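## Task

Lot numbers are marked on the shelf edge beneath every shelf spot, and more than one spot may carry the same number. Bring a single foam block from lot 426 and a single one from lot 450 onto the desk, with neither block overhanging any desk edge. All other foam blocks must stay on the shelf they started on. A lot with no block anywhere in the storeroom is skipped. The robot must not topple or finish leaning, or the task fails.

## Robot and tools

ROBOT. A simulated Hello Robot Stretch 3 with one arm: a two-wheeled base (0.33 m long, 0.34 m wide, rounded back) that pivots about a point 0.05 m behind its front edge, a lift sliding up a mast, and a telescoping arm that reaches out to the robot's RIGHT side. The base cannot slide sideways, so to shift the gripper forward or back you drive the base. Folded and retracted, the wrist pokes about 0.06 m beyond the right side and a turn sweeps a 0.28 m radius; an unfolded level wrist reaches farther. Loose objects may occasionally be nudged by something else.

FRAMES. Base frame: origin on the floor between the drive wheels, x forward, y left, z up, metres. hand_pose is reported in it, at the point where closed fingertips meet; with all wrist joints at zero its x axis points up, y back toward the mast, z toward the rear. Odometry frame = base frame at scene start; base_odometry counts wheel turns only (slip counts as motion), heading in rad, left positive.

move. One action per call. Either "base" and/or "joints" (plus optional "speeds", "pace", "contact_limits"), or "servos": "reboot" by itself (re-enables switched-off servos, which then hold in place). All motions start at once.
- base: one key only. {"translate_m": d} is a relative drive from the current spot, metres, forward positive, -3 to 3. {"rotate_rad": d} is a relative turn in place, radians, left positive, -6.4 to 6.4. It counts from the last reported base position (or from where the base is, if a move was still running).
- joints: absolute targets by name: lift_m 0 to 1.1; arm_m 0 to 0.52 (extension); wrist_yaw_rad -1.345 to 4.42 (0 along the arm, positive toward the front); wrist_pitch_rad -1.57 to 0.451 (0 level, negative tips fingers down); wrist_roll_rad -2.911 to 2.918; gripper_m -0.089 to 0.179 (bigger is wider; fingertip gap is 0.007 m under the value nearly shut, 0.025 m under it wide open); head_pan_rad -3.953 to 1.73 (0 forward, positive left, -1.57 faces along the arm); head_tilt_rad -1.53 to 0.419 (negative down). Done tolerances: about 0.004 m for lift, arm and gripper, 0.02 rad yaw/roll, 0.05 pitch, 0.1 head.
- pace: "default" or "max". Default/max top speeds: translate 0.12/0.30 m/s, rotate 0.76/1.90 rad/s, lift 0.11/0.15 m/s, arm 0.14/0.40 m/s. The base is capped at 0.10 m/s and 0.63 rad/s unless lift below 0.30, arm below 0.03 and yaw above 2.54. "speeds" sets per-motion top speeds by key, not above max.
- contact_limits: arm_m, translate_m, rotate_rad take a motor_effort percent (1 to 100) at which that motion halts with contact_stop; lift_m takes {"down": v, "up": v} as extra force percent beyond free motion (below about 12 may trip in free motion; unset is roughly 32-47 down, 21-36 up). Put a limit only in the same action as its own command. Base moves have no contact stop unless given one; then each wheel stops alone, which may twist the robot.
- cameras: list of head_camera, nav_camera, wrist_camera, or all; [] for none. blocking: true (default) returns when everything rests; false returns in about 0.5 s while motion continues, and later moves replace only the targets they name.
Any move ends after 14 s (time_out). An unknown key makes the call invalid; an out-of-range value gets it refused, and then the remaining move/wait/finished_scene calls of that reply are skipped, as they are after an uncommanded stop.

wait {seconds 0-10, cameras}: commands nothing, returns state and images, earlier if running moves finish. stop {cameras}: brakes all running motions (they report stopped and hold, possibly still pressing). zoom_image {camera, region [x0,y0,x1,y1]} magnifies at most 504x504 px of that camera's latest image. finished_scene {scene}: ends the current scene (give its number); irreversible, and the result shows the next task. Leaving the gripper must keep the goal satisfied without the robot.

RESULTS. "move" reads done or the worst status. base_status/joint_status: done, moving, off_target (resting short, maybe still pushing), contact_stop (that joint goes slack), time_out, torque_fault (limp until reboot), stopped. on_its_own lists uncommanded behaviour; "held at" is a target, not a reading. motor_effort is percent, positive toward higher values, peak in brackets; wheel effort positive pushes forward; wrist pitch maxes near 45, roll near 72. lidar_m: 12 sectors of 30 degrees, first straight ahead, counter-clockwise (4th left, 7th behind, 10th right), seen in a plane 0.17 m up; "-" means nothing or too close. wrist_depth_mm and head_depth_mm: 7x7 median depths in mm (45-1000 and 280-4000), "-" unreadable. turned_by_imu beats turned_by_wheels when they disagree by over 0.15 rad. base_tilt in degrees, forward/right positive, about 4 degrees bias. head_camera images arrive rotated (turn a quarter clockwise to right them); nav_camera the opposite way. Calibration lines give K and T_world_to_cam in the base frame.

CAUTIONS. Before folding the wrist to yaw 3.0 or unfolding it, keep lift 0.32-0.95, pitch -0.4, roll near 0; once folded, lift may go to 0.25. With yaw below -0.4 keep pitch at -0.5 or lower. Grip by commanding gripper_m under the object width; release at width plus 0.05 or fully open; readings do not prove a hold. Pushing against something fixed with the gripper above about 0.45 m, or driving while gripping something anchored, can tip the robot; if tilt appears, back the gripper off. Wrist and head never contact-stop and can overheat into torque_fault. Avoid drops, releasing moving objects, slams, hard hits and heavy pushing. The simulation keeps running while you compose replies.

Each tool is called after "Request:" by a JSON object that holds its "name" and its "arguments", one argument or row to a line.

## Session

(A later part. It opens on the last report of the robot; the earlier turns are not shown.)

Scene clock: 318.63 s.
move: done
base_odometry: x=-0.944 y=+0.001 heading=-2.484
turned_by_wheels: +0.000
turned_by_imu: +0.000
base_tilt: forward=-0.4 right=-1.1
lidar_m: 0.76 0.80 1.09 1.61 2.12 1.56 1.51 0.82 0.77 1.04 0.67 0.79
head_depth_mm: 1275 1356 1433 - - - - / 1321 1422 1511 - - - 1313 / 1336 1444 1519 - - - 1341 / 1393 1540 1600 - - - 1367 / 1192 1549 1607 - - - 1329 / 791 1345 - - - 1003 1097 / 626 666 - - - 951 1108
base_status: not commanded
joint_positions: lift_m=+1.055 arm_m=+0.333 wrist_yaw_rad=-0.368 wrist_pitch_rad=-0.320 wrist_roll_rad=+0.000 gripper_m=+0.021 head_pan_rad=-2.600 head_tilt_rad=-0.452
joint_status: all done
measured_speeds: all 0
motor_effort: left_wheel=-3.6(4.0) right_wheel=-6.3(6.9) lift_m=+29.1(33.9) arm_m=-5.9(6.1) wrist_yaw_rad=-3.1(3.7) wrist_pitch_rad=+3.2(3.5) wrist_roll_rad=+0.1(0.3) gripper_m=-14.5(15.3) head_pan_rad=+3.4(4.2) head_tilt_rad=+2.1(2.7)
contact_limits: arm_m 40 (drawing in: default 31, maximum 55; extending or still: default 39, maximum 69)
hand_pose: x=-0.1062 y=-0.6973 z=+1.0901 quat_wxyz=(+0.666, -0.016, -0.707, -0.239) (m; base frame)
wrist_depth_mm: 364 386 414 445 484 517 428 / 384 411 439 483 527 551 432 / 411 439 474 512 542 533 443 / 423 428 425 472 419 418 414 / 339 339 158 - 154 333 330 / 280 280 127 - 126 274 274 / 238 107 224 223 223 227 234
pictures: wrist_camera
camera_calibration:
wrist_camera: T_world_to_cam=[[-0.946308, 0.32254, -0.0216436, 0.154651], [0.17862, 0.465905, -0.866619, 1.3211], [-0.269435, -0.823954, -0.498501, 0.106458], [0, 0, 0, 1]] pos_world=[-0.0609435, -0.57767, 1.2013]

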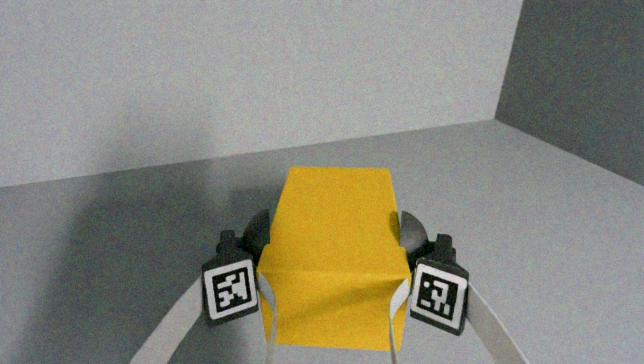

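Request:
{"name": "move", "arguments": {
  "joints": {"arm_m": 0.0},
  "speeds": {"arm_m": 0.2},
  "cameras": []
}}

Request:
{"name": "move", "arguments": {
  "base": {"translate_m": -0.47},
  "joints": {"lift_m": 0.9, "head_pan_rad": -1.57, "head_tilt_rad": -0.6},
  "cameras": []
}}

Request:
{"name": "move", "arguments": {
  "joints": {"wrist_yaw_rad": 2.6, "wrist_pitch_rad": -0.4},
  "speeds": {"wrist_yaw_rad": 1.5},
  "cameras": ["wrist_camera"]
}}

Request:
{"name": "move", "arguments": {
  "base": {"rotate_rad": 1.595},
  "joints": {"lift_m": 0.28},
  "pace": "max",
  "cameras": []
}}

Request:
{"name": "move", "arguments": {
  "base": {"translate_m": 1.38},
  "pace": "max",
  "cameras": ["head_camera"]
}}

Scene clock: 357.70 s.
move: done
base_odometry: x=-0.944 y=+0.001 heading=-2.484
turned_by_wheels: +0.000
turned_by_imu: +0.000
base_tilt: forward=-0.3 right=-1.1
lidar_m: 0.77 0.80 1.09 1.61 2.12 1.57 1.51 0.82 0.77 1.03 0.67 0.79
head_depth_mm: 1274 1352 1429 - - - - / 1327 1422 1513 - - - 1285 / 1344 1448 1518 - - - 1339 / 1406 1548 1618 - - - 1378 / 1175 1545 1599 - - - 1329 / 776 1349 - - - 1004 1097 / 626 665 - - - 950 1046
base_status: not commanded
joint_positions: lift_m=+1.055 arm_m=+0.001 wrist_yaw_rad=-0.368 wrist_pitch_rad=-0.320 wrist_roll_rad=+0.000 gripper_m=+0.021 head_pan_rad=-2.600 head_tilt_rad=-0.450
joint_status: all done
measured_speeds: all 0
motor_effort: left_wheel=-3.7(4.4) right_wheel=-6.9(6.9) lift_m=+27.7(29.7) arm_m=-11.8(13.9) wrist_yaw_rad=-1.1(4.3) wrist_pitch_rad=+3.3(3.4) wrist_roll_rad=-0.1(0.3) gripper_m=-14.5(15.6) head_pan_rad=+3.3(3.9) head_tilt_rad=+4.7(5.0)
hand_pose: x=-0.1062 y=-0.3654 z=+1.0901 quat_wxyz=(+0.666, -0.016, -0.707, -0.239) (m; base frame)
wrist_depth_mm: 632 673 725 778 727 546 446 / 662 715 763 792 768 566 470 / 591 590 580 579 572 534 520 / 435 432 430 473 473 555 - / 354 371 156 - 155 633 - / 742 - 128 - 127 668 897 / 711 107 739 728 740 741 -
pictures: none
No camera images: "cameras" was empty.

Scene clock: 363.50 s.
move: done
base_odometry: x=-0.572 y=+0.288 heading=-2.484
turned_by_wheels: +0.000
turned_by_imu: +0.000
base_tilt: forward=-0.4 right=-1.2
lidar_m: 1.24 1.29 1.31 3.71 1.46 1.08 1.05 1.09 1.07 0.58 1.07 0.99
head_depth_mm: 819 923 935 675 1126 923 - / 464 512 570 634 684 - - / 464 507 575 634 697 - - / 843 927 887 692 1024 879 1201 / 843 926 885 682 1094 925 1167 / 845 929 869 676 1087 923 1161 / 844 929 857 668 1077 918 1155
base_status: done
joint_positions: lift_m=+0.900 arm_m=+0.001 wrist_yaw_rad=-0.368 wrist_pitch_rad=-0.320 wrist_roll_rad=+0.000 gripper_m=+0.021 head_pan_rad=-1.570 head_tilt_rad=-0.600
joint_status: all done
measured_speeds: all 0
motor_effort: left_wheel=-5.0(10.3) right_wheel=-6.2(13.2) lift_m=+29.2(30.1) arm_m=-7.3(12.4) wrist_yaw_rad=-2.4(4.2) wrist_pitch_rad=+3.3(3.5) wrist_roll_rad=+0.2(0.4) gripper_m=-14.7(15.4) head_pan_rad=-3.5(4.8) head_tilt_rad=-4.8(7.5)
hand_pose: x=-0.1062 y=-0.3654 z=+0.9351 quat_wxyz=(+0.666, -0.016, -0.707, -0.239) (m; base frame)
wrist_depth_mm: 561 537 302 408 490 477 457 / 280 300 322 341 898 - 866 / 714 755 347 906 986 - 911 / 750 787 373 - - - 932 / 783 812 154 - 154 820 835 / 696 711 128 - 126 683 878 / 597 557 554 577 - - -
pictures: none
No camera images: "cameras" was empty.

Scene clock: 366.30 s.
move: done
base_odometry: x=-0.572 y=+0.288 heading=-2.484
turned_by_wheels: +0.000
turned_by_imu: +0.000
base_tilt: forward=-0.2 right=-1.2
lidar_m: 1.23 1.29 1.31 3.72 1.46 1.08 1.04 1.09 1.07 0.58 1.07 0.99
head_depth_mm: 819 923 937 675 1128 948 - / 465 512 572 633 1083 942 - / 465 507 575 634 728 873 - / 841 924 889 690 1026 878 - / 843 928 882 683 1091 924 - / 844 930 869 675 1084 924 1189 / 846 928 855 668 1082 917 1157
base_status: not commanded
joint_positions: lift_m=+0.900 arm_m=+0.001 wrist_yaw_rad=+2.597 wrist_pitch_rad=-0.414 wrist_roll_rad=+0.000 gripper_m=+0.021 head_pan_rad=-1.570 head_tilt_rad=-0.600
joint_status: all done
measured_speeds: all 0
motor_effort: left_wheel=-5.5(5.9) right_wheel=-6.7(7.2) lift_m=+28.9(29.9) arm_m=-4.4(7.4) wrist_yaw_rad=+1.5(4.8) wrist_pitch_rad=+2.0(4.5) wrist_roll_rad=+0.1(0.3) gripper_m=-14.6(15.2) head_pan_rad=-3.1(4.0) head_tilt_rad=-5.5(6.0)
hand_pose: x=+0.0953 y=+0.0468 z=+0.9136 quat_wxyz=(+0.326, +0.705, -0.046, +0.628) (m; base frame)
wrist_depth_mm: - - - - - - - / - - - - - - - / - - - - - - - / - - - - - - - / - - 156 - 155 - - / - - 128 - 126 - - / 207 107 - - - - -
pictures: wrist_camera
camera_calibration:
wrist_camera: T_world_to_cam=[[0.873595, -0.486, -0.0251931, -0.0308235], [-0.298612, -0.494445, -0.816306, 0.829899], [0.384268, 0.720644, -0.577071, 0.623058], [0, 0, 0, 1]] pos_world=[0.0353237, -0.0536431, 1.03622]

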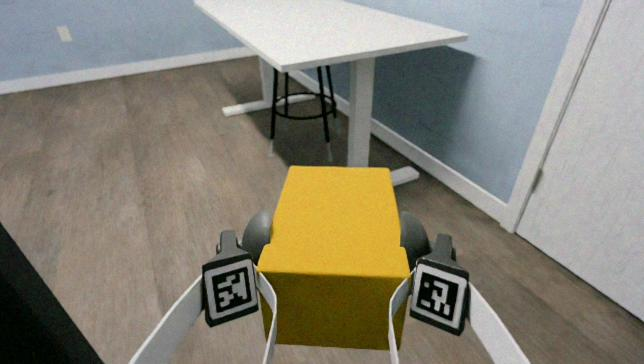

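Scene clock: 371.23 s.
move: done
base_odometry: x=-0.572 y=+0.288 heading=-0.889
turned_by_wheels: +1.595
turned_by_imu: +1.569
base_tilt: forward=-0.4 right=-1.4
lidar_m: 3.72 1.45 1.08 1.04 1.09 1.06 0.58 1.07 0.99 1.23 1.29 1.31
head_depth_mm: 1019 1133 1253 1416 1612 1523 1270 / 1016 1120 1241 1409 1630 1518 1262 / 1015 1119 1243 1397 1600 1506 1253 / 1017 1119 1242 1407 1606 1498 1244 / 1023 1121 1248 1406 1608 1497 1245 / 1027 1124 1248 1408 1617 1480 1231 / 1024 1128 1251 1413 1616 1472 1230
base_status: done
joint_positions: lift_m=+0.280 arm_m=+0.001 wrist_yaw_rad=+2.597 wrist_pitch_rad=-0.415 wrist_roll_rad=+0.000 gripper_m=+0.021 head_pan_rad=-1.570 head_tilt_rad=-0.600
joint_status: all done
measured_speeds: all 0
motor_effort: left_wheel=-8.3(13.4) right_wheel=+9.3(12.6) lift_m=+26.3(27.4) arm_m=-11.7(12.9) wrist_yaw_rad=+1.4(3.8) wrist_pitch_rad=+2.3(2.4) wrist_roll_rad=-0.1(0.4) gripper_m=-14.6(15.3) head_pan_rad=-2.2(3.8) head_tilt_rad=-4.6(5.9)
hand_pose: x=+0.0951 y=+0.0466 z=+0.2933 quat_wxyz=(+0.327, +0.705, -0.045, +0.627) (m; base frame)
wrist_depth_mm: 849 920 - - - - - / 898 - - - - - - / 929 973 950 926 916 924 903 / 741 741 739 - 728 706 706 / 617 607 156 - 155 593 589 / 504 519 128 - 126 506 503 / 205 98 268 425 422 429 437
pictures: none
No camera images: "cameras" was empty.

Scene clock: 377.20 s.
move: done
base_odometry: x=+0.297 y=-0.784 heading=-0.890
turned_by_wheels: +0.000
turned_by_imu: +0.002
base_tilt: forward=-0.2 right=-1.2
lidar_m: 2.35 1.40 1.04 1.01 1.06 1.48 1.95 1.76 0.85 0.86 0.66 1.24
head_depth_mm: 1058 1155 1292 1149 852 718 1267 / 1059 1164 1289 1137 844 711 1234 / 1058 1168 1294 1127 839 708 1253 / 1062 1168 1303 1117 832 724 1248 / 1061 1170 1305 1102 822 721 1246 / 1067 1171 1303 1096 822 716 1210 / 1070 1177 1305 1080 814 712 1232
base_status: done
joint_positions: lift_m=+0.280 arm_m=+0.001 wrist_yaw_rad=+2.598 wrist_pitch_rad=-0.415 wrist_roll_rad=+0.000 gripper_m=+0.021 head_pan_rad=-1.570 head_tilt_rad=-0.600
joint_status: not commanded
measured_speeds: all 0
motor_effort: left_wheel=-1.2(9.2) right_wheel=+9.1(17.4) lift_m=+27.2(29.6) arm_m=-3.2(11.1) wrist_yaw_rad=+0.7(3.3) wrist_pitch_rad=+2.2(2.5) wrist_roll_rad=+0.0(0.4) gripper_m=-14.5(15.3) head_pan_rad=-2.0(3.1) head_tilt_rad=-4.3(5.7)
hand_pose: x=+0.0951 y=+0.0467 z=+0.2933 quat_wxyz=(+0.327, +0.705, -0.045, +0.628) (m; base frame)
wrist_depth_mm: 826 911 - - - - - / 875 970 - - - - - / 927 960 942 960 915 914 902 / 744 746 738 - 718 715 713 / 618 615 157 - 154 590 592 / 507 523 128 - 127 505 499 / 206 98 268 423 421 429 437
pictures: head_camera (sideways)
camera_calibration:
head_camera: T_world_to_cam=[[-0.0466031, 0.520113, -0.852825, 1.12535], [0.997496, -0.021231, -0.0674568, 0.0813428], [-0.0531915, -0.853834, -0.517821, 0.629803], [0, 0, 0, 1]] pos_world=[0.00480563, -0.0458328, 1.29134]

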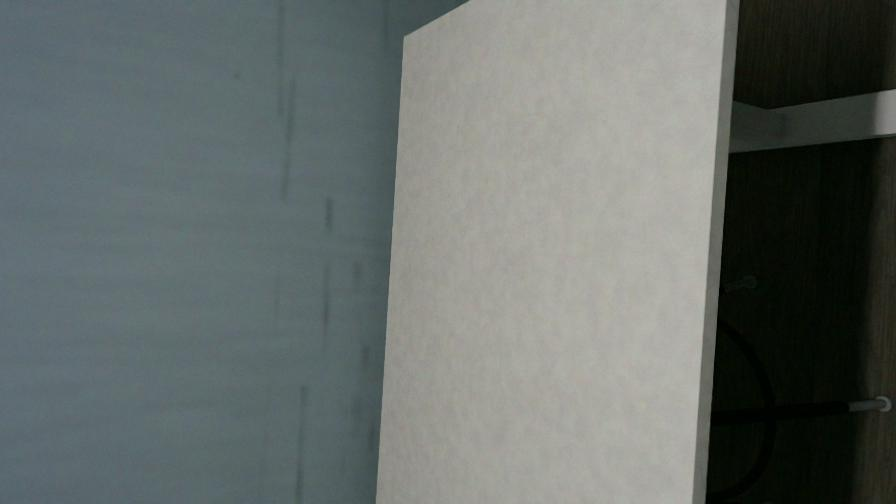

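Request:
{"name": "move", "arguments": {
  "joints": {"lift_m": 0.82},
  "pace": "max",
  "cameras": []
}}

Request:
{"name": "move", "arguments": {
  "joints": {"wrist_yaw_rad": 0.0, "wrist_pitch_rad": -0.3},
  "speeds": {"wrist_yaw_rad": 1.5},
  "cameras": []
}}

Request:
{"name": "move", "arguments": {
  "joints": {"arm_m": 0.3, "lift_m": 0.745},
  "speeds": {"arm_m": 0.2},
  "cameras": ["wrist_camera"]
}}

Request:
{"name": "move", "arguments": {
  "joints": {"lift_m": 0.695},
  "speeds": {"lift_m": 0.025},
  "contact_limits": {"lift_m": {"down": 14}},
  "cameras": ["wrist_camera"]
}}

Scene clock: 401.17 s.
move: done
base_odometry: x=+0.297 y=-0.784 heading=-0.890
turned_by_wheels: +0.000
turned_by_imu: +0.000
base_tilt: forward=-0.2 right=-1.3
lidar_m: 2.35 1.41 1.05 1.01 1.06 1.47 1.95 1.76 0.84 0.86 0.66 1.24
head_depth_mm: 1057 1158 1291 1150 851 719 1301 / 1060 1161 1294 1137 843 712 1282 / 1059 1165 1294 1128 838 706 1282 / 1061 1168 1301 1112 830 724 1278 / 1065 1174 1309 1104 826 722 1240 / 1065 1173 1304 1091 820 716 1206 / 1071 1174 1305 1085 816 712 1233
base_status: not commanded
joint_positions: lift_m=+0.820 arm_m=+0.001 wrist_yaw_rad=+2.598 wrist_pitch_rad=-0.416 wrist_roll_rad=+0.000 gripper_m=+0.021 head_pan_rad=-1.570 head_tilt_rad=-0.600
joint_status: all done
measured_speeds: all 0
motor_effort: left_wheel=-0.6(1.6) right_wheel=+9.5(10.1) lift_m=+26.3(32.7) arm_m=+7.9(8.2) wrist_yaw_rad=+1.3(2.8) wrist_pitch_rad=+2.4(2.5) wrist_roll_rad=+0.0(0.3) gripper_m=-14.5(15.3) head_pan_rad=-0.4(2.1) head_tilt_rad=-3.7(4.8)
hand_pose: x=+0.0951 y=+0.0467 z=+0.8332 quat_wxyz=(+0.327, +0.705, -0.045, +0.627) (m; base frame)
wrist_depth_mm: 824 907 - - - - - / 875 967 - - - - - / 927 - - - - - - / 991 - - - - - - / - - 156 - 154 - - / - - 128 - 126 - - / 206 107 - - 969 - -
pictures: none
No camera images: "cameras" was empty.

Scene clock: 403.70 s.
move: done
base_odometry: x=+0.297 y=-0.784 heading=-0.890
turned_by_wheels: +0.000
turned_by_imu: +0.000
base_tilt: forward=-0.3 right=-1.2
lidar_m: 2.34 1.40 1.05 1.01 1.06 1.47 1.95 1.75 0.84 0.86 0.66 1.24
head_depth_mm: 1056 1162 1285 1146 851 720 1291 / 1059 1163 1295 1143 844 712 1288 / 1059 1166 1297 1130 837 686 1195 / 1062 1172 1300 1119 834 493 320 / 1064 1174 1295 1106 826 720 1243 / 1070 1174 1302 1095 821 717 1208 / 1067 1175 1308 1083 813 713 1227
base_status: not commanded
joint_positions: lift_m=+0.820 arm_m=+0.001 wrist_yaw_rad=+0.003 wrist_pitch_rad=-0.325 wrist_roll_rad=+0.000 gripper_m=+0.021 head_pan_rad=-1.570 head_tilt_rad=-0.600
joint_status: all done
measured_speeds: all 0
motor_effort: left_wheel=-1.1(1.4) right_wheel=+9.0(9.9) lift_m=+24.2(26.5) arm_m=+11.6(11.7) wrist_yaw_rad=-2.7(5.1) wrist_pitch_rad=+4.2(6.3) wrist_roll_rad=-0.1(0.3) gripper_m=-14.7(15.2) head_pan_rad=-0.6(1.4) head_tilt_rad=-3.4(4.3)
hand_pose: x=-0.0208 y=-0.3807 z=+0.8541 quat_wxyz=(+0.698, +0.116, -0.697, -0.114) (m; base frame)
wrist_depth_mm: - - - 975 967 939 941 / - - - - - 985 994 / 694 688 674 665 660 652 - / 507 504 499 548 488 487 488 / 398 397 158 - 155 387 387 / 342 338 127 - 126 323 320 / - 107 770 - - 295 297
pictures: none
No camera images: "cameras" was empty.

Scene clock: 406.90 s.
move: done
base_odometry: x=+0.297 y=-0.784 heading=-0.890
turned_by_wheels: +0.000
turned_by_imu: +0.000
base_tilt: forward=-0.3 right=-1.2
lidar_m: 2.35 1.40 1.05 1.01 1.06 1.47 1.95 1.75 0.85 0.86 0.66 1.24
head_depth_mm: 1055 1161 1287 1150 849 715 330 / 1058 1165 1290 1138 812 388 337 / 1061 1166 1293 1129 511 668 1254 / 1060 1170 1296 1117 537 684 1244 / 1060 1170 1303 1106 825 721 1239 / 1064 1170 1304 1088 819 716 1205 / 1073 1175 1309 1085 813 712 1231
base_status: not commanded
joint_positions: lift_m=+0.745 arm_m=+0.300 wrist_yaw_rad=+0.003 wrist_pitch_rad=-0.324 wrist_roll_rad=+0.000 gripper_m=+0.021 head_pan_rad=-1.570 head_tilt_rad=-0.600
joint_status: all done
measured_speeds: all 0
motor_effort: left_wheel=-0.9(1.5) right_wheel=+9.0(10.3) lift_m=+28.8(31.5) arm_m=+12.6(14.5) wrist_yaw_rad=-3.2(4.4) wrist_pitch_rad=+4.1(4.2) wrist_roll_rad=-0.2(0.3) gripper_m=-14.6(15.1) head_pan_rad=-0.7(1.2) head_tilt_rad=-3.5(4.7)
hand_pose: x=-0.0208 y=-0.6802 z=+0.7793 quat_wxyz=(+0.698, +0.115, -0.697, -0.113) (m; base frame)
wrist_depth_mm: 736 719 701 694 673 661 655 / 760 745 727 723 708 679 679 / 470 468 463 459 454 451 446 / 345 345 341 378 335 336 334 / 274 272 261 - 154 267 266 / 226 232 127 - 126 221 221 / 193 181 186 180 180 179 189
pictures: wrist_camera
camera_calibration:
wrist_camera: T_world_to_cam=[[-0.998884, -0.041908, -0.0217798, -0.0257082], [-0.00220897, 0.502097, -0.864809, 1.04794], [0.047178, -0.863795, -0.501629, -0.0294902], [0, 0, 0, 1]] pos_world=[-0.0219734, -0.552719, 0.890915]

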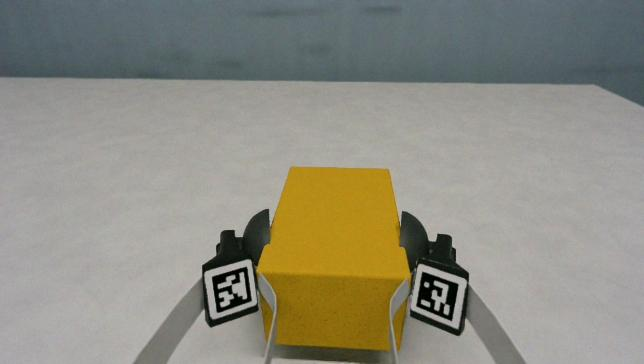

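Scene clock: 409.30 s.
move: done
base_odometry: x=+0.297 y=-0.784 heading=-0.890
turned_by_wheels: +0.000
turned_by_imu: +0.000
base_tilt: forward=-0.4 right=-1.3
lidar_m: 2.34 1.41 1.04 1.01 1.06 1.47 1.95 1.75 0.84 0.86 0.66 1.24
head_depth_mm: 1059 1162 1289 1151 851 718 1267 / 1058 1168 1295 1141 845 459 377 / 1059 1164 1291 1130 557 544 1247 / 1063 1169 1296 1115 637 672 1249 / 1066 1172 1296 1106 827 721 1244 / 1069 1176 1309 1095 823 718 1209 / 1071 1179 1304 1086 816 713 1231
base_status: not commanded
joint_positions: lift_m=+0.695 arm_m=+0.300 wrist_yaw_rad=+0.002 wrist_pitch_rad=-0.253 wrist_roll_rad=+0.000 gripper_m=+0.021 head_pan_rad=-1.570 head_tilt_rad=-0.600
joint_status: all done
measured_speeds: all 0
on_its_own: wrist_pitch_rad is at rest, and its effort (-9.1) is outside its rest range (-8 to +12)
motor_effort: left_wheel=-0.9(1.4) right_wheel=+5.4(9.7) lift_m=+14.7(27.5) arm_m=+8.5(12.3) wrist_yaw_rad=-2.2(4.6) wrist_pitch_rad=-9.1(9.4) wrist_roll_rad=+0.1(0.3) gripper_m=-14.5(15.2) head_pan_rad=-0.2(0.8) head_tilt_rad=-3.8(4.4)
contact_limits: lift_m down 14 (down: maximum 72; up: maximum 65)
hand_pose: x=-0.0210 y=-0.6870 z=+0.7463 quat_wxyz=(+0.702, +0.090, -0.701, -0.089) (m; base frame)
wrist_depth_mm: 728 713 696 684 687 658 649 / 748 738 728 724 710 687 680 / 444 446 439 438 431 424 428 / 305 304 303 - 297 296 294 / 231 230 219 - 155 226 225 / 186 185 129 - 126 182 182 / 156 108 150 145 145 144 153
pictures: wrist_camera
camera_calibration:
wrist_camera: T_world_to_cam=[[-0.998916, -0.0425169, -0.0189395, -0.0294369], [-0.00166287, 0.439251, -0.898363, 1.00472], [0.0465148, -0.897358, -0.438846, -0.121865], [0, 0, 0, 1]] pos_world=[-0.0220658, -0.551933, 0.848567]

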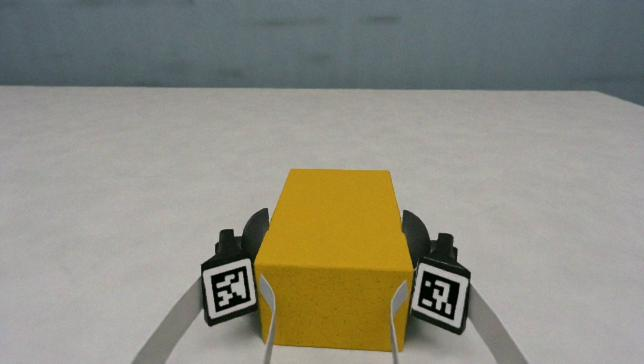

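Request:
{"name": "move", "arguments": {
  "joints": {"lift_m": 0.712},
  "speeds": {"lift_m": 0.03},
  "cameras": ["wrist_camera"]
}}

Scene clock: 415.80 s.
move: done
base_odometry: x=+0.297 y=-0.784 heading=-0.890
turned_by_wheels: +0.000
turned_by_imu: +0.000
base_tilt: forward=-0.4 right=-1.3
lidar_m: 2.34 1.40 1.04 1.01 1.05 1.47 1.96 1.76 0.85 0.86 0.66 1.24
head_depth_mm: 1056 1162 1290 1148 852 717 1262 / 1057 1165 1290 1137 843 438 361 / 1059 1164 1297 1123 547 665 1252 / 1062 1163 1295 1115 631 681 1246 / 1065 1169 1298 1104 826 722 1244 / 1067 1171 1305 1091 818 716 1208 / 1066 1179 1307 1084 812 712 1232
base_status: not commanded
joint_positions: lift_m=+0.712 arm_m=+0.300 wrist_yaw_rad=+0.002 wrist_pitch_rad=-0.307 wrist_roll_rad=+0.000 gripper_m=+0.021 head_pan_rad=-1.570 head_tilt_rad=-0.600
joint_status: all done
measured_speeds: all 0
motor_effort: left_wheel=-0.7(1.5) right_wheel=+5.7(6.8) lift_m=+29.7(29.7) arm_m=+2.1(4.2) wrist_yaw_rad=-2.0(3.3) wrist_pitch_rad=+0.8(9.1) wrist_roll_rad=+0.0(0.3) gripper_m=-14.8(15.2) head_pan_rad=+0.4(1.0) head_tilt_rad=-3.5(4.0)
hand_pose: x=-0.0210 y=-0.6819 z=+0.7502 quat_wxyz=(+0.699, +0.109, -0.698, -0.108) (m; base frame)
wrist_depth_mm: 731 717 697 689 675 664 653 / 641 641 630 623 609 607 600 / 400 399 395 392 387 387 381 / 289 289 286 317 283 281 280 / 226 228 218 - 157 223 222 / 188 188 127 - 126 184 184 / 159 150 154 149 149 148 156
pictures: wrist_camera
camera_calibration:
wrist_camera: T_world_to_cam=[[-0.99892, -0.041383, -0.0211191, -0.0267563], [-0.00173544, 0.487478, -0.873133, 1.01999], [0.046428, -0.872154, -0.487024, -0.0622053], [0, 0, 0, 1]] pos_world=[-0.0220692, -0.552582, 0.859725]

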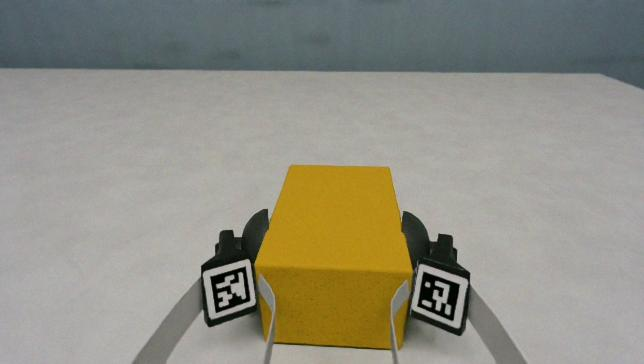

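Request:
{"name": "move", "arguments": {
  "joints": {"gripper_m": 0.1},
  "cameras": []
}}

Request:
{"name": "move", "arguments": {
  "joints": {"gripper_m": 0.179},
  "cameras": ["wrist_camera"]
}}

Request:
{"name": "move", "arguments": {
  "joints": {"arm_m": 0.0, "head_pan_rad": 0.7, "head_tilt_rad": -0.3},
  "speeds": {"arm_m": 0.25},
  "cameras": ["wrist_camera"]
}}

Request:
{"name": "move", "arguments": {
  "joints": {"wrist_yaw_rad": 3.0, "wrist_pitch_rad": -0.4, "gripper_m": 0.04},
  "speeds": {"wrist_yaw_rad": 2.0},
  "cameras": []
}}

Request:
{"name": "move", "arguments": {
  "joints": {"lift_m": 0.28},
  "pace": "max",
  "cameras": []
}}

Request:
{"name": "move", "arguments": {
  "base": {"translate_m": 1.75},
  "pace": "max",
  "cameras": ["nav_camera"]
}}

Scene clock: 467.63 s.
move: done
base_odometry: x=+0.297 y=-0.784 heading=-0.890
turned_by_wheels: +0.000
turned_by_imu: +0.000
base_tilt: forward=-0.4 right=-1.2
lidar_m: 2.35 1.40 1.05 1.01 1.06 1.47 1.95 1.76 0.84 0.86 0.66 1.24
head_depth_mm: 1059 1156 1293 1151 848 716 1259 / 1057 1164 1292 1138 843 438 361 / 1059 1163 1292 1125 548 664 1252 / 1061 1168 1301 1117 631 682 1247 / 1060 1167 1299 1104 823 720 1241 / 1063 1173 1306 1090 818 717 1209 / 1067 1176 1312 1082 813 711 1232
base_status: not commanded
joint_positions: lift_m=+0.712 arm_m=+0.300 wrist_yaw_rad=+0.002 wrist_pitch_rad=-0.313 wrist_roll_rad=+0.000 gripper_m=+0.100 head_pan_rad=-1.570 head_tilt_rad=-0.600
joint_status: all done
measured_speeds: all 0
motor_effort: left_wheel=-1.2(1.4) right_wheel=+6.0(6.9) lift_m=+28.8(29.8) arm_m=-4.0(4.6) wrist_yaw_rad=-2.4(3.2) wrist_pitch_rad=+1.8(2.0) wrist_roll_rad=+0.1(0.3) gripper_m=+0.9(79.0) head_pan_rad=+0.7(1.7) head_tilt_rad=-2.9(3.9)
hand_pose: x=-0.0211 y=-0.6814 z=+0.7490 quat_wxyz=(+0.699, +0.111, -0.698, -0.110) (m; base frame)
wrist_depth_mm: 726 712 696 680 680 662 658 / 628 614 612 606 595 582 577 / 396 390 388 382 379 377 371 / 286 285 283 313 279 278 276 / 225 224 156 - 162 219 219 / 185 179 136 - 137 127 181 / 163 122 153 147 151 123 155
pictures: none
No camera images: "cameras" was empty.

Scene clock: 468.97 s.
move: done
base_odometry: x=+0.297 y=-0.784 heading=-0.890
turned_by_wheels: +0.000
turned_by_imu: +0.000
base_tilt: forward=-0.3 right=-1.3
lidar_m: 2.34 1.40 1.05 1.01 1.06 1.48 1.96 1.76 0.85 0.86 0.66 1.24
head_depth_mm: 1053 1164 1289 1153 850 714 1267 / 1060 1161 1290 1136 840 438 361 / 1057 1168 1295 1127 547 665 1243 / 1063 1164 1297 1115 632 682 1247 / 1067 1169 1301 1103 799 722 1235 / 1069 1173 1303 1095 822 717 1211 / 1070 1174 1308 1085 812 713 1233
base_status: not commanded
joint_positions: lift_m=+0.712 arm_m=+0.300 wrist_yaw_rad=+0.002 wrist_pitch_rad=-0.313 wrist_roll_rad=+0.000 gripper_m=+0.179 head_pan_rad=-1.570 head_tilt_rad=-0.600
joint_status: all done
measured_speeds: all 0
motor_effort: left_wheel=-0.8(1.3) right_wheel=+6.6(6.8) lift_m=+28.1(29.4) arm_m=-6.1(6.9) wrist_yaw_rad=-2.8(3.3) wrist_pitch_rad=+2.0(2.0) wrist_roll_rad=-0.1(0.3) gripper_m=+1.0(83.4) head_pan_rad=+1.0(1.5) head_tilt_rad=-2.9(3.7)
hand_pose: x=-0.0211 y=-0.6814 z=+0.7490 quat_wxyz=(+0.699, +0.111, -0.698, -0.110) (m; base frame)
wrist_depth_mm: 726 708 709 684 671 668 651 / 630 627 613 601 588 587 581 / 394 391 387 385 380 376 372 / 286 284 283 313 279 276 276 / 226 223 222 - 211 220 219 / 119 141 178 - 177 182 121 / 118 153 156 148 151 155 110
pictures: wrist_camera
camera_calibration:
wrist_camera: T_world_to_cam=[[-0.998921, -0.0412639, -0.0213321, -0.026522], [-0.00174217, 0.492188, -0.870487, 1.01983], [0.046419, -0.86951, -0.491729, -0.057026], [0, 0, 0, 1]] pos_world=[-0.0220696, -0.552629, 0.859145]

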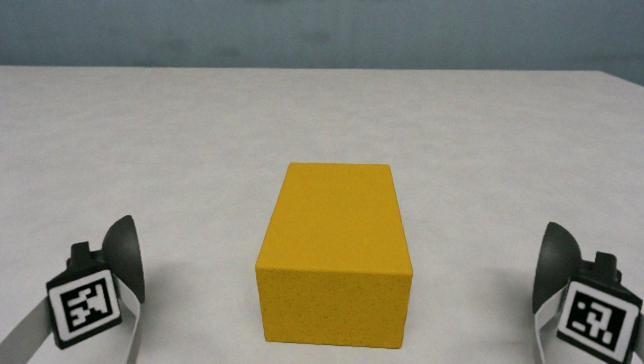

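Scene clock: 472.17 s.
move: done
base_odometry: x=+0.297 y=-0.784 heading=-0.890
turned_by_wheels: +0.000
turned_by_imu: +0.000
base_tilt: forward=-0.3 right=-1.2
lidar_m: 2.34 1.41 1.05 1.01 1.05 1.47 1.95 1.75 0.84 0.86 0.66 1.24
head_depth_mm: 2188 2252 2337 2425 2498 2093 1598 / 2360 2428 2516 2639 2691 2086 1586 / 2514 2629 2743 2882 2858 2073 1571 / 1342 1415 1493 1583 1684 1803 1573 / 1195 1252 1318 1388 1468 1552 1551 / 1084 1126 1178 1234 1297 1361 1422 / 986 1025 1066 1111 1161 1218 1279
base_status: not commanded
joint_positions: lift_m=+0.712 arm_m=+0.001 wrist_yaw_rad=+0.002 wrist_pitch_rad=-0.313 wrist_roll_rad=+0.000 gripper_m=+0.179 head_pan_rad=+0.703 head_tilt_rad=-0.298
joint_status: all done
measured_speeds: all 0
motor_effort: left_wheel=-1.1(1.5) right_wheel=+6.1(7.2) lift_m=+27.8(28.9) arm_m=-12.5(14.4) wrist_yaw_rad=-1.8(3.7) wrist_pitch_rad=+2.1(2.1) wrist_roll_rad=+0.2(0.3) gripper_m=+0.3(1.1) head_pan_rad=-3.0(6.1) head_tilt_rad=+0.6(7.6)
hand_pose: x=-0.0211 y=-0.3819 z=+0.7488 quat_wxyz=(+0.699, +0.111, -0.698, -0.110) (m; base frame)
wrist_depth_mm: - 999 978 968 956 951 930 / 631 620 615 545 598 591 650 / 397 394 392 384 383 379 375 / 288 287 285 283 281 278 276 / - 277 996 949 258 247 240 / 119 141 - - - 724 121 / 118 973 951 - 962 940 110
pictures: wrist_camera
camera_calibration:
wrist_camera: T_world_to_cam=[[-0.998921, -0.0412502, -0.0213563, -0.014144], [-0.00174316, 0.492728, -0.870182, 0.872278], [0.046418, -0.869205, -0.492268, 0.203831], [0, 0, 0, 1]] pos_world=[-0.0220696, -0.253208, 0.859078]

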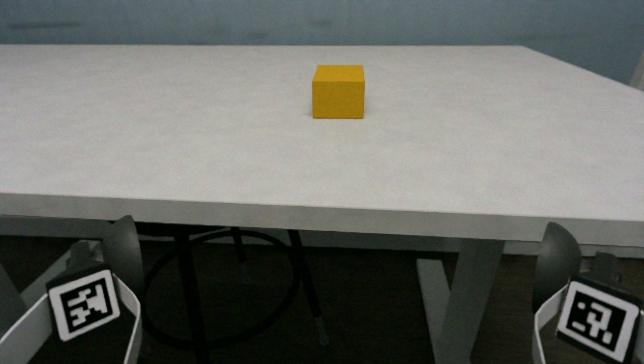

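Scene clock: 474.67 s.
move: done
base_odometry: x=+0.297 y=-0.784 heading=-0.890
turned_by_wheels: +0.000
turned_by_imu: +0.000
base_tilt: forward=-0.3 right=-1.2
lidar_m: 2.34 1.41 1.05 1.01 1.06 1.48 1.95 1.76 0.84 0.86 0.66 1.24
head_depth_mm: 2192 2271 2340 2411 2501 2101 1590 / 2350 2426 2497 2615 2686 2076 1578 / 2528 2627 2738 2819 2836 2083 1579 / 1344 1419 1495 1589 1692 1807 1566 / 1204 1251 1321 1387 1473 1554 1554 / 1085 1128 1183 1235 1303 1361 1426 / 990 1027 1069 1115 1166 1216 1278
base_status: not commanded
joint_positions: lift_m=+0.712 arm_m=+0.001 wrist_yaw_rad=+2.997 wrist_pitch_rad=-0.412 wrist_roll_rad=+0.000 gripper_m=+0.040 head_pan_rad=+0.700 head_tilt_rad=-0.299
joint_status: all done
measured_speeds: all 0
motor_effort: left_wheel=-0.9(1.5) right_wheel=+6.5(7.0) lift_m=+27.2(28.3) arm_m=-10.0(12.3) wrist_yaw_rad=+2.8(5.1) wrist_pitch_rad=+1.7(3.8) wrist_roll_rad=+0.0(0.3) gripper_m=+0.3(83.5) head_pan_rad=-3.1(3.7) head_tilt_rad=-3.1(3.9)
hand_pose: x=+0.0112 y=+0.0773 z=+0.7261 quat_wxyz=(+0.195, +0.700, +0.094, +0.680) (m; base frame)
wrist_depth_mm: 941 139 974 - - - - / - 148 - - - - - / - 163 - - - - - / - 187 - - - - - / - - 202 - - - - / - - 128 - 130 - - / 944 942 263 908 865 888 916
pictures: none
No camera images: "cameras" was empty.

Scene clock: 478.33 s.
move: done
base_odometry: x=+0.297 y=-0.784 heading=-0.890
turned_by_wheels: +0.000
turned_by_imu: +0.000
base_tilt: forward=-0.3 right=-1.3
lidar_m: 2.35 1.41 1.04 1.01 1.06 1.47 1.95 1.75 0.85 0.86 0.66 1.24
head_depth_mm: 2184 2249 2331 2399 2489 2097 1581 / 2332 2422 2519 2611 2680 2080 1585 / 2534 2628 2739 2859 2831 2078 1573 / 1343 1415 1496 1597 1696 1810 1558 / 1201 1260 1322 1394 1473 1561 1551 / 1087 1129 1177 1239 1301 1370 1423 / 986 1031 1065 1112 1165 1221 1281
base_status: not commanded
joint_positions: lift_m=+0.280 arm_m=+0.001 wrist_yaw_rad=+2.997 wrist_pitch_rad=-0.414 wrist_roll_rad=+0.000 gripper_m=+0.040 head_pan_rad=+0.700 head_tilt_rad=-0.300
joint_status: all done
measured_speeds: all 0
motor_effort: left_wheel=-1.4(1.5) right_wheel=+5.7(7.0) lift_m=+23.4(27.4) arm_m=-7.0(10.2) wrist_yaw_rad=+1.7(3.9) wrist_pitch_rad=+2.1(2.2) wrist_roll_rad=+0.0(0.3) gripper_m=+0.5(0.8) head_pan_rad=-3.0(3.8) head_tilt_rad=-3.1(4.5)
hand_pose: x=+0.0111 y=+0.0770 z=+0.2936 quat_wxyz=(+0.195, +0.700, +0.095, +0.680) (m; base frame)
wrist_depth_mm: 955 138 982 - - - - / - 148 - - - - - / 970 163 906 943 928 923 906 / 754 187 685 738 726 718 714 / 620 591 203 584 603 593 594 / 526 514 128 303 130 507 507 / 286 277 260 273 427 430 439
pictures: none
No camera images: "cameras" was empty.

Scene clock: 485.57 s.
move: done
base_odometry: x=+1.399 y=-2.144 heading=-0.890
turned_by_wheels: +0.000
turned_by_imu: +0.000
base_tilt: forward=-0.3 right=-1.2
lidar_m: 0.60 0.63 0.88 2.44 1.22 1.41 3.69 1.51 1.17 1.33 0.83 0.62
head_depth_mm: 527 544 562 582 602 626 651 / 568 587 608 631 657 682 712 / 613 637 662 690 719 753 789 / 668 696 728 761 799 837 881 / 733 767 805 845 893 942 1000 / 815 854 903 958 1012 1081 1153 / 913 966 1027 1096 1173 1260 1361
base_status: done
joint_positions: lift_m=+0.280 arm_m=+0.001 wrist_yaw_rad=+2.998 wrist_pitch_rad=-0.414 wrist_roll_rad=+0.000 gripper_m=+0.040 head_pan_rad=+0.700 head_tilt_rad=-0.301
joint_status: not commanded
measured_speeds: all 0
motor_effort: left_wheel=+4.7(14.0) right_wheel=+2.2(13.6) lift_m=+28.4(29.9) arm_m=-1.6(7.4) wrist_yaw_rad=+1.3(3.0) wrist_pitch_rad=+2.1(2.3) wrist_roll_rad=+0.0(0.5) gripper_m=+0.6(0.8) head_pan_rad=-2.5(3.5) head_tilt_rad=+1.0(3.7)
hand_pose: x=+0.0110 y=+0.0770 z=+0.2936 quat_wxyz=(+0.195, +0.700, +0.095, +0.680) (m; base frame)
wrist_depth_mm: 920 138 - - - - 717 / - 148 - - - - 725 / 964 163 885 942 918 915 718 / 745 187 674 736 731 723 694 / 613 589 202 581 593 597 600 / 526 519 128 304 130 508 500 / 286 276 260 271 422 431 442
pictures: nav_camera (sideways)
camera_calibration:
nav_camera: T_world_to_cam=[[0.196227, 0.187514, 0.962462, -1.21087], [0.654976, -0.755526, 0.0136609, 0.028394], [0.729727, 0.627709, -0.271072, 0.301584], [0, 0, 0, 1]] pos_world=[-0.00106565, 0.0592013, 1.24678]

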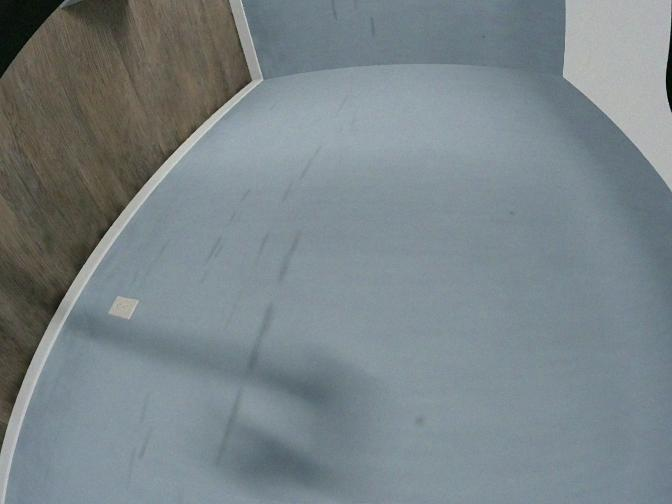

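Request:
{"name": "move", "arguments": {
  "base": {"rotate_rad": -1.595},
  "joints": {"head_pan_rad": -1.57, "head_tilt_rad": -0.35},
  "pace": "max",
  "cameras": []
}}

Request:
{"name": "move", "arguments": {
  "base": {"translate_m": -1.94},
  "pace": "max",
  "contact_limits": {"translate_m": 45},
  "cameras": []
}}

Request:
{"name": "move", "arguments": {
  "base": {"rotate_rad": 1.595},
  "pace": "max",
  "cameras": []
}}

Request:
{"name": "move", "arguments": {
  "base": {"translate_m": -1.47},
  "pace": "max",
  "contact_limits": {"translate_m": 45},
  "cameras": ["nav_camera", "head_camera"]
}}

Scene clock: 512.60 s.
move: done
base_odometry: x=+1.399 y=-2.144 heading=-2.484
turned_by_wheels: -1.595
turned_by_imu: -1.564
base_tilt: forward=-0.3 right=-1.2
lidar_m: 1.33 0.84 0.62 0.60 0.63 0.88 2.44 1.06 1.41 3.71 1.51 1.16
head_depth_mm: 3697 2879 2792 2749 2551 1966 1520 / 3694 3810 3811 3852 2765 1949 1513 / 3707 3927 - 3936 2749 1933 1499 / 3684 3867 - 3887 2700 1917 1497 / 3702 3945 - 3913 2691 1919 1495 / 3707 3800 - 3905 2672 1908 1486 / 3571 3843 3925 2137 2509 1896 1473
base_status: done
joint_positions: lift_m=+0.280 arm_m=+0.001 wrist_yaw_rad=+2.998 wrist_pitch_rad=-0.414 wrist_roll_rad=+0.000 gripper_m=+0.040 head_pan_rad=-1.578 head_tilt_rad=-0.350
joint_status: all done
measured_speeds: translate_m=+0.000 rotate_rad=+0.000 lift_m=+0.000 arm_m=+0.000 wrist_yaw_rad=+0.000 wrist_pitch_rad=+0.000 wrist_roll_rad=+0.000 head_pan_rad=+0.024 head_tilt_rad=+0.000
motor_effort: left_wheel=+4.9(15.5) right_wheel=-8.0(14.2) lift_m=+26.7(27.8) arm_m=-9.4(9.4) wrist_yaw_rad=+1.0(3.1) wrist_pitch_rad=+2.1(2.2) wrist_roll_rad=+0.0(0.3) gripper_m=+0.6(0.8) head_pan_rad=+3.0(6.1) head_tilt_rad=-3.0(8.3)
hand_pose: x=+0.0110 y=+0.0770 z=+0.2936 quat_wxyz=(+0.195, +0.700, +0.095, +0.680) (m; base frame)
wrist_depth_mm: 584 139 591 602 623 635 645 / 629 149 641 664 677 685 711 / 681 163 692 720 739 748 760 / 726 187 680 733 727 717 720 / 624 591 203 582 600 592 589 / 525 515 128 303 130 503 504 / 287 276 260 271 423 428 442
pictures: none
No camera images: "cameras" was empty.

Scene clock: 520.47 s.
move: done
base_odometry: x=+2.935 y=-0.958 heading=-2.484
turned_by_wheels: +0.000
turned_by_imu: -0.002
base_tilt: forward=-0.2 right=-1.2
lidar_m: 2.32 0.89 0.66 0.64 0.67 0.53 0.51 0.53 0.74 2.14 1.34 0.63
head_depth_mm: 1579 1533 1502 1463 1431 1413 1383 / 2432 2345 2259 2181 2117 1870 1508 / 3604 3854 - 3883 2742 1949 1503 / 3657 3860 - - 2716 1923 1493 / 3659 3849 - - 2681 1915 1489 / 2755 2085 2170 2310 2398 1901 1479 / 1922 2004 2089 2007 1617 1547 1464
base_status: done
joint_positions: lift_m=+0.280 arm_m=+0.001 wrist_yaw_rad=+2.998 wrist_pitch_rad=-0.414 wrist_roll_rad=+0.000 gripper_m=+0.040 head_pan_rad=-1.570 head_tilt_rad=-0.350
joint_status: not commanded
measured_speeds: all 0
motor_effort: left_wheel=+1.8(11.2) right_wheel=-8.6(17.8) lift_m=+25.3(28.1) arm_m=-7.5(12.7) wrist_yaw_rad=+2.4(3.0) wrist_pitch_rad=+2.1(2.2) wrist_roll_rad=+0.0(0.5) gripper_m=+0.5(1.3) head_pan_rad=+2.8(4.1) head_tilt_rad=-3.7(4.3)
contact_limits: translate_m 45 (maximum 100)
hand_pose: x=+0.0110 y=+0.0770 z=+0.2936 quat_wxyz=(+0.195, +0.700, +0.095, +0.680) (m; base frame)
wrist_depth_mm: 618 139 627 648 661 678 688 / 658 148 678 701 709 735 758 / 708 162 729 753 775 782 816 / 695 188 678 731 726 728 722 / 617 595 203 585 606 592 588 / 520 523 128 305 130 505 505 / 284 277 260 273 422 431 440
pictures: none
No camera images: "cameras" was empty.

Scene clock: 522.57 s.
move: done
base_odometry: x=+2.935 y=-0.958 heading=-0.889
turned_by_wheels: +1.595
turned_by_imu: +1.563
base_tilt: forward=-0.4 right=-1.2
lidar_m: 0.64 0.67 0.52 0.51 0.53 0.74 2.18 1.34 0.64 2.31 0.89 0.66
head_depth_mm: 2873 3060 3205 3381 2622 1071 1056 / 2858 3041 3239 3410 2763 1946 1508 / 2893 3035 3192 3379 2740 1937 1504 / 2877 3036 3218 3440 2687 1922 1494 / 2877 3012 3182 3454 2690 1913 1486 / 2553 2633 2725 2784 2534 1892 1478 / 1745 1776 1815 1856 1898 1804 1476
base_status: done
joint_positions: lift_m=+0.280 arm_m=+0.001 wrist_yaw_rad=+2.998 wrist_pitch_rad=-0.414 wrist_roll_rad=+0.000 gripper_m=+0.040 head_pan_rad=-1.570 head_tilt_rad=-0.350
joint_status: not commanded
measured_speeds: all 0
motor_effort: left_wheel=-6.2(14.8) right_wheel=+6.9(15.0) lift_m=+24.5(25.8) arm_m=-11.8(12.7) wrist_yaw_rad=+1.1(2.7) wrist_pitch_rad=+2.2(2.2) wrist_roll_rad=+0.2(0.3) gripper_m=+0.6(0.8) head_pan_rad=+2.3(3.8) head_tilt_rad=-3.5(4.1)
hand_pose: x=+0.0110 y=+0.0770 z=+0.2936 quat_wxyz=(+0.195, +0.700, +0.095, +0.680) (m; base frame)
wrist_depth_mm: 489 138 503 518 526 534 554 / 532 148 539 559 577 585 601 / 579 163 592 613 631 642 669 / 613 188 633 668 671 687 691 / 620 594 203 586 602 593 592 / 527 519 128 303 130 508 500 / 285 276 261 272 420 432 440
pictures: none
No camera images: "cameras" was empty.

Scene clock: 528.83 s.
move: done
base_odometry: x=+2.009 y=+0.184 heading=-0.889
turned_by_wheels: +0.000
turned_by_imu: -0.001
base_tilt: forward=-0.2 right=-1.4
lidar_m: 1.94 0.75 0.56 0.54 0.56 0.78 1.74 0.87 0.96 0.49 0.49 1.15
head_depth_mm: 384 824 871 920 668 540 854 / 389 823 872 920 662 535 888 / 395 826 874 921 656 1015 887 / 400 826 871 915 650 1013 882 / 379 692 808 838 639 694 853 / 379 407 432 459 490 516 568 / 390 410 432 461 491 525 569
base_status: done
joint_positions: lift_m=+0.280 arm_m=+0.001 wrist_yaw_rad=+2.998 wrist_pitch_rad=-0.414 wrist_roll_rad=+0.000 gripper_m=+0.040 head_pan_rad=-1.570 head_tilt_rad=-0.350
joint_status: not commanded
measured_speeds: all 0
motor_effort: left_wheel=-1.8(16.7) right_wheel=-6.8(11.7) lift_m=+28.6(28.6) arm_m=-7.3(12.6) wrist_yaw_rad=+2.4(3.0) wrist_pitch_rad=+2.1(2.2) wrist_roll_rad=+0.2(0.3) gripper_m=+0.3(1.2) head_pan_rad=+2.6(3.4) head_tilt_rad=-2.7(3.7)
contact_limits: translate_m 45 (maximum 100)
hand_pose: x=+0.0110 y=+0.0770 z=+0.2936 quat_wxyz=(+0.195, +0.700, +0.095, +0.680) (m; base frame)
wrist_depth_mm: 518 138 536 543 560 568 578 / 557 148 577 593 603 629 646 / 612 162 625 654 667 684 704 / 660 188 659 683 692 706 714 / 619 596 203 588 595 597 590 / 525 520 128 303 130 503 494 / 284 276 261 273 422 428 438
pictures: head_camera (sideways), nav_camera (sideways)
camera_calibration:
head_camera: T_world_to_cam=[[-0.0465861, 0.292965, -0.954987, 1.25864], [0.997522, -0.0368195, -0.0599562, 0.0715985], [-0.0527272, -0.955414, -0.290524, 0.334017], [0, 0, 0, 1]] pos_world=[0.00482609, -0.0469792, 1.30332]
nav_camera: T_world_to_cam=[[0.0173709, -0.31805, 0.947915, -1.19078], [-0.999787, -0.0160529, 0.0129353, 0.0394336], [0.0111027, -0.947938, -0.318261, 0.367383], [0, 0, 0, 1]] pos_world=[0.0560311, -0.0298375, 1.24517]

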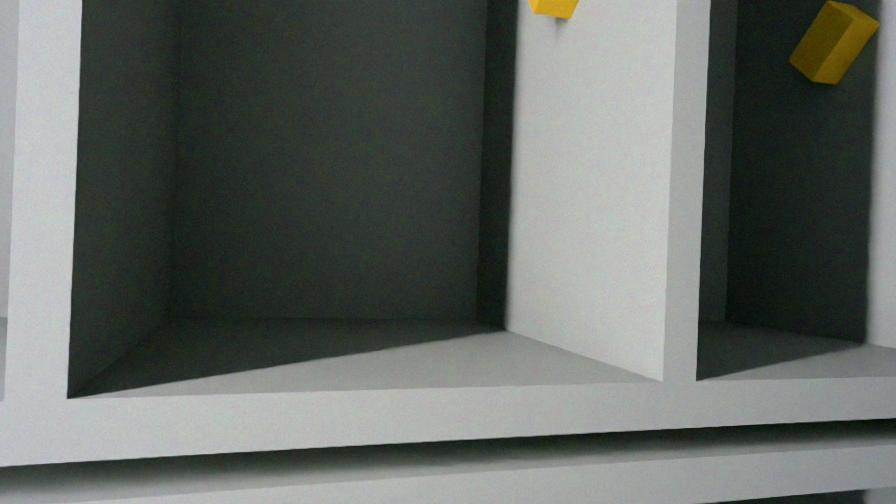

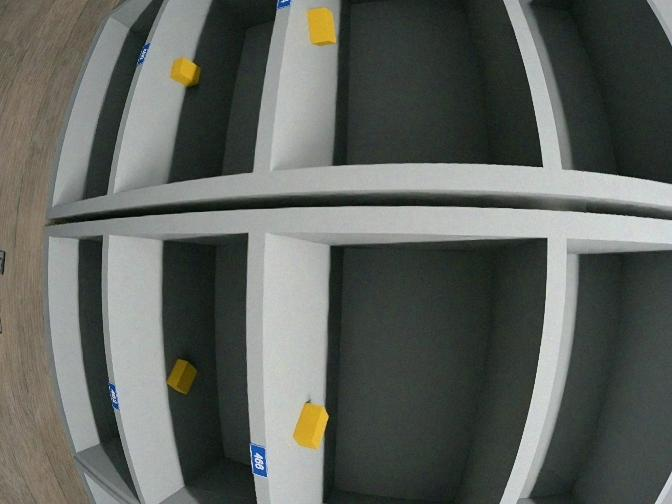

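Request:
{"name": "zoom_image", "arguments": {
  "camera": "nav_camera",
  "region": [229, 430, 289, 490]
}}

Request:
{"name": "zoom_image", "arguments": {
  "camera": "nav_camera",
  "region": [88, 371, 138, 421]
}}

Request:
{"name": "zoom_image", "arguments": {
  "camera": "nav_camera",
  "region": [118, 30, 168, 80]
}}

Request:
{"name": "zoom_image", "arguments": {
  "camera": "nav_camera",
  "region": [258, 0, 308, 40]
}}

Scaled by 8.400 from the camera's 672x504 image, which has a finer 792x594 frame.

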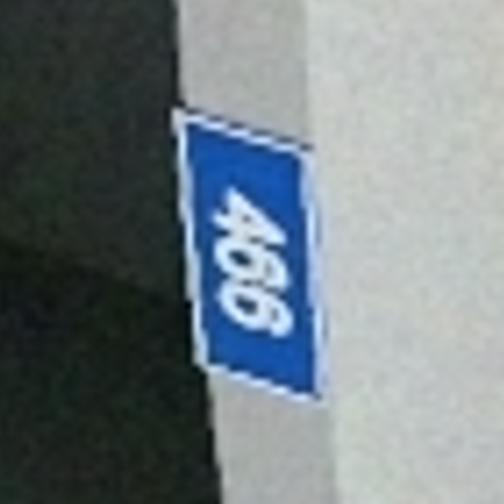

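Scaled by 10.080 from the camera's 672x504 image, which has a finer 792x594 frame.

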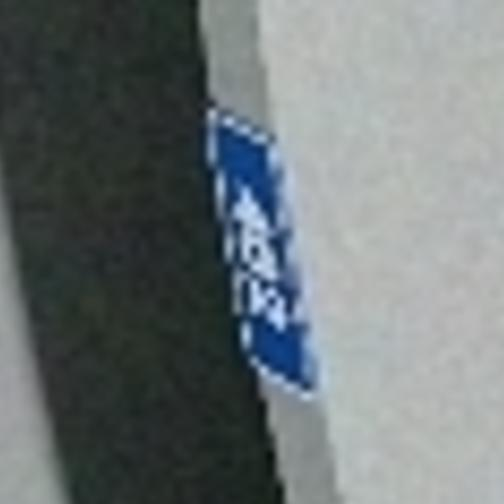

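Scaled by 10.080 from the camera's 672x504 image, which has a finer 792x594 frame.

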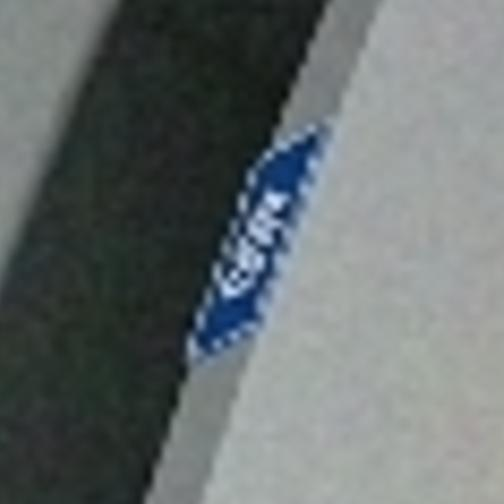

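Scaled by 10.080 from the camera's 672x504 image, which has a finer 792x594 frame.

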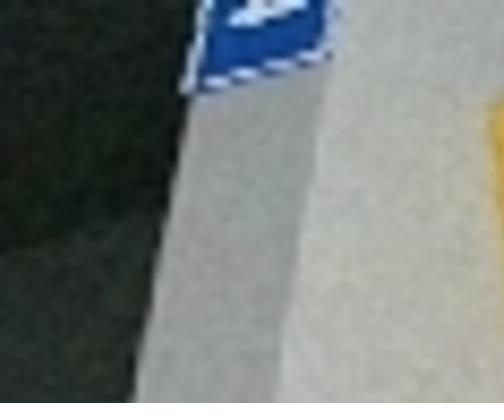

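Request:
{"name": "move", "arguments": {
  "joints": {"head_pan_rad": -0.82, "head_tilt_rad": -0.4},
  "cameras": ["head_camera"]
}}

Request:
{"name": "move", "arguments": {
  "joints": {"head_pan_rad": -2.3, "head_tilt_rad": -0.4},
  "cameras": ["head_camera"]
}}

Scene clock: 549.63 s.
move: done
base_odometry: x=+2.009 y=+0.184 heading=-0.889
turned_by_wheels: +0.000
turned_by_imu: +0.000
base_tilt: forward=-0.4 right=-1.2
lidar_m: 1.93 0.75 0.56 0.54 0.56 0.78 1.74 0.88 0.96 0.49 0.49 1.15
head_depth_mm: 438 888 931 935 575 534 579 / 499 964 1019 957 604 1080 852 / 579 1049 1124 946 706 1075 849 / 690 1159 1249 864 1315 1031 896 / 1059 1188 1279 913 1380 1058 1299 / 997 1091 1160 1078 1296 1139 1333 / 930 1002 1056 1115 1232 1347 1368
base_status: not commanded
joint_positions: lift_m=+0.280 arm_m=+0.001 wrist_yaw_rad=+2.998 wrist_pitch_rad=-0.414 wrist_roll_rad=+0.000 gripper_m=+0.040 head_pan_rad=-0.800 head_tilt_rad=-0.400
joint_status: all done
measured_speeds: all 0
motor_effort: left_wheel=-1.7(1.9) right_wheel=-6.9(7.4) lift_m=+29.2(29.7) arm_m=-4.4(6.0) wrist_yaw_rad=+1.3(2.4) wrist_pitch_rad=+2.1(2.2) wrist_roll_rad=+0.2(0.3) gripper_m=+0.1(0.9) head_pan_rad=+0.0(5.1) head_tilt_rad=-3.2(8.1)
contact_limits: translate_m 45 (maximum 100)
hand_pose: x=+0.0110 y=+0.0770 z=+0.2936 quat_wxyz=(+0.195, +0.700, +0.095, +0.680) (m; base frame)
wrist_depth_mm: 522 139 529 547 561 569 581 / 559 149 584 594 609 622 631 / 608 163 631 655 668 689 702 / 654 188 668 699 711 727 716 / 617 595 204 582 593 599 594 / 519 522 128 304 130 501 503 / 286 276 259 273 420 433 436
pictures: head_camera (sideways)
camera_calibration:
head_camera: T_world_to_cam=[[-0.270339, 0.211712, -0.939199, 1.23939], [0.739521, 0.670294, -0.0617681, 0.0755272], [0.616462, -0.711256, -0.337772, 0.391426], [0, 0, 0, 1]] pos_world=[0.0379038, -0.0346159, 1.30092]

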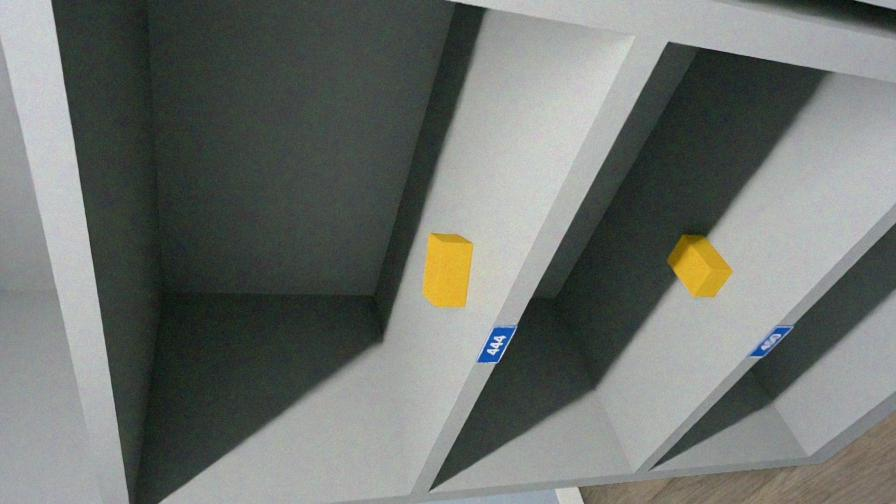

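Scene clock: 550.83 s.
move: done
base_odometry: x=+2.009 y=+0.184 heading=-0.889
turned_by_wheels: +0.000
turned_by_imu: +0.000
base_tilt: forward=-0.4 right=-1.3
lidar_m: 1.93 0.75 0.56 0.54 0.56 0.78 1.74 0.88 0.96 0.49 0.49 1.15
head_depth_mm: 727 807 1678 1307 1486 1686 1449 / 730 786 830 886 972 1106 1332 / 686 861 914 918 1024 1038 1162 / 597 962 1027 931 1141 1064 930 / 529 1025 1094 920 695 1062 842 / 478 951 1009 910 616 1053 837 / 489 875 926 899 577 1048 832
base_status: not commanded
joint_positions: lift_m=+0.280 arm_m=+0.001 wrist_yaw_rad=+2.998 wrist_pitch_rad=-0.414 wrist_roll_rad=+0.000 gripper_m=+0.040 head_pan_rad=-2.331 head_tilt_rad=-0.400
joint_status: all done
measured_speeds: all 0
motor_effort: left_wheel=-1.7(1.9) right_wheel=-7.0(7.8) lift_m=+30.0(30.0) arm_m=-3.2(5.4) wrist_yaw_rad=+1.2(2.2) wrist_pitch_rad=+2.2(2.2) wrist_roll_rad=+0.2(0.3) gripper_m=+0.0(0.7) head_pan_rad=+2.1(4.8) head_tilt_rad=-4.0(7.3)
contact_limits: translate_m 45 (maximum 100)
hand_pose: x=+0.0110 y=+0.0770 z=+0.2936 quat_wxyz=(+0.195, +0.700, +0.095, +0.680) (m; base frame)
wrist_depth_mm: 519 138 539 548 557 568 580 / 564 149 577 599 606 616 638 / 612 163 627 659 675 687 696 / 659 188 663 695 695 717 715 / 626 593 203 585 597 594 593 / 522 516 128 303 130 514 506 / 285 277 260 272 419 431 439
pictures: head_camera (sideways)
camera_calibration:
head_camera: T_world_to_cam=[[0.200976, 0.278758, -0.939097, 1.23639], [0.699215, -0.712237, -0.0617786, 0.0757867], [-0.686081, -0.644215, -0.338054, 0.399738], [0, 0, 0, 1]] pos_world=[-0.0272221, -0.0331564, 1.3009]

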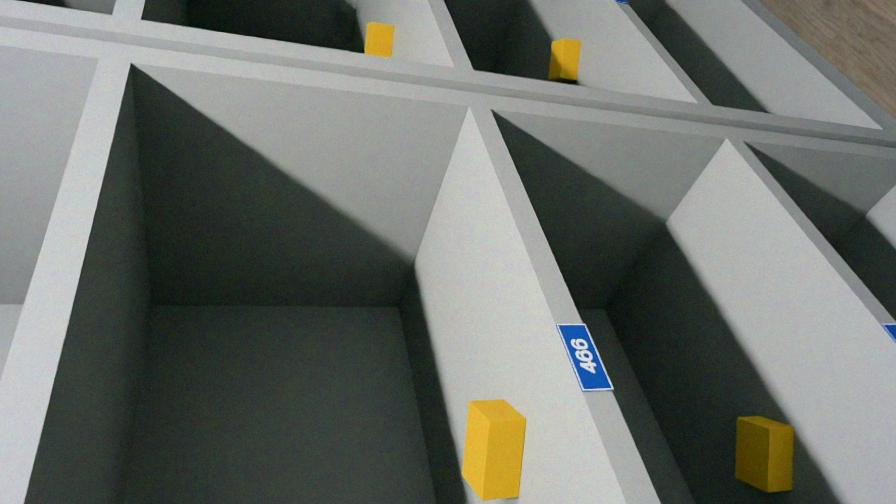

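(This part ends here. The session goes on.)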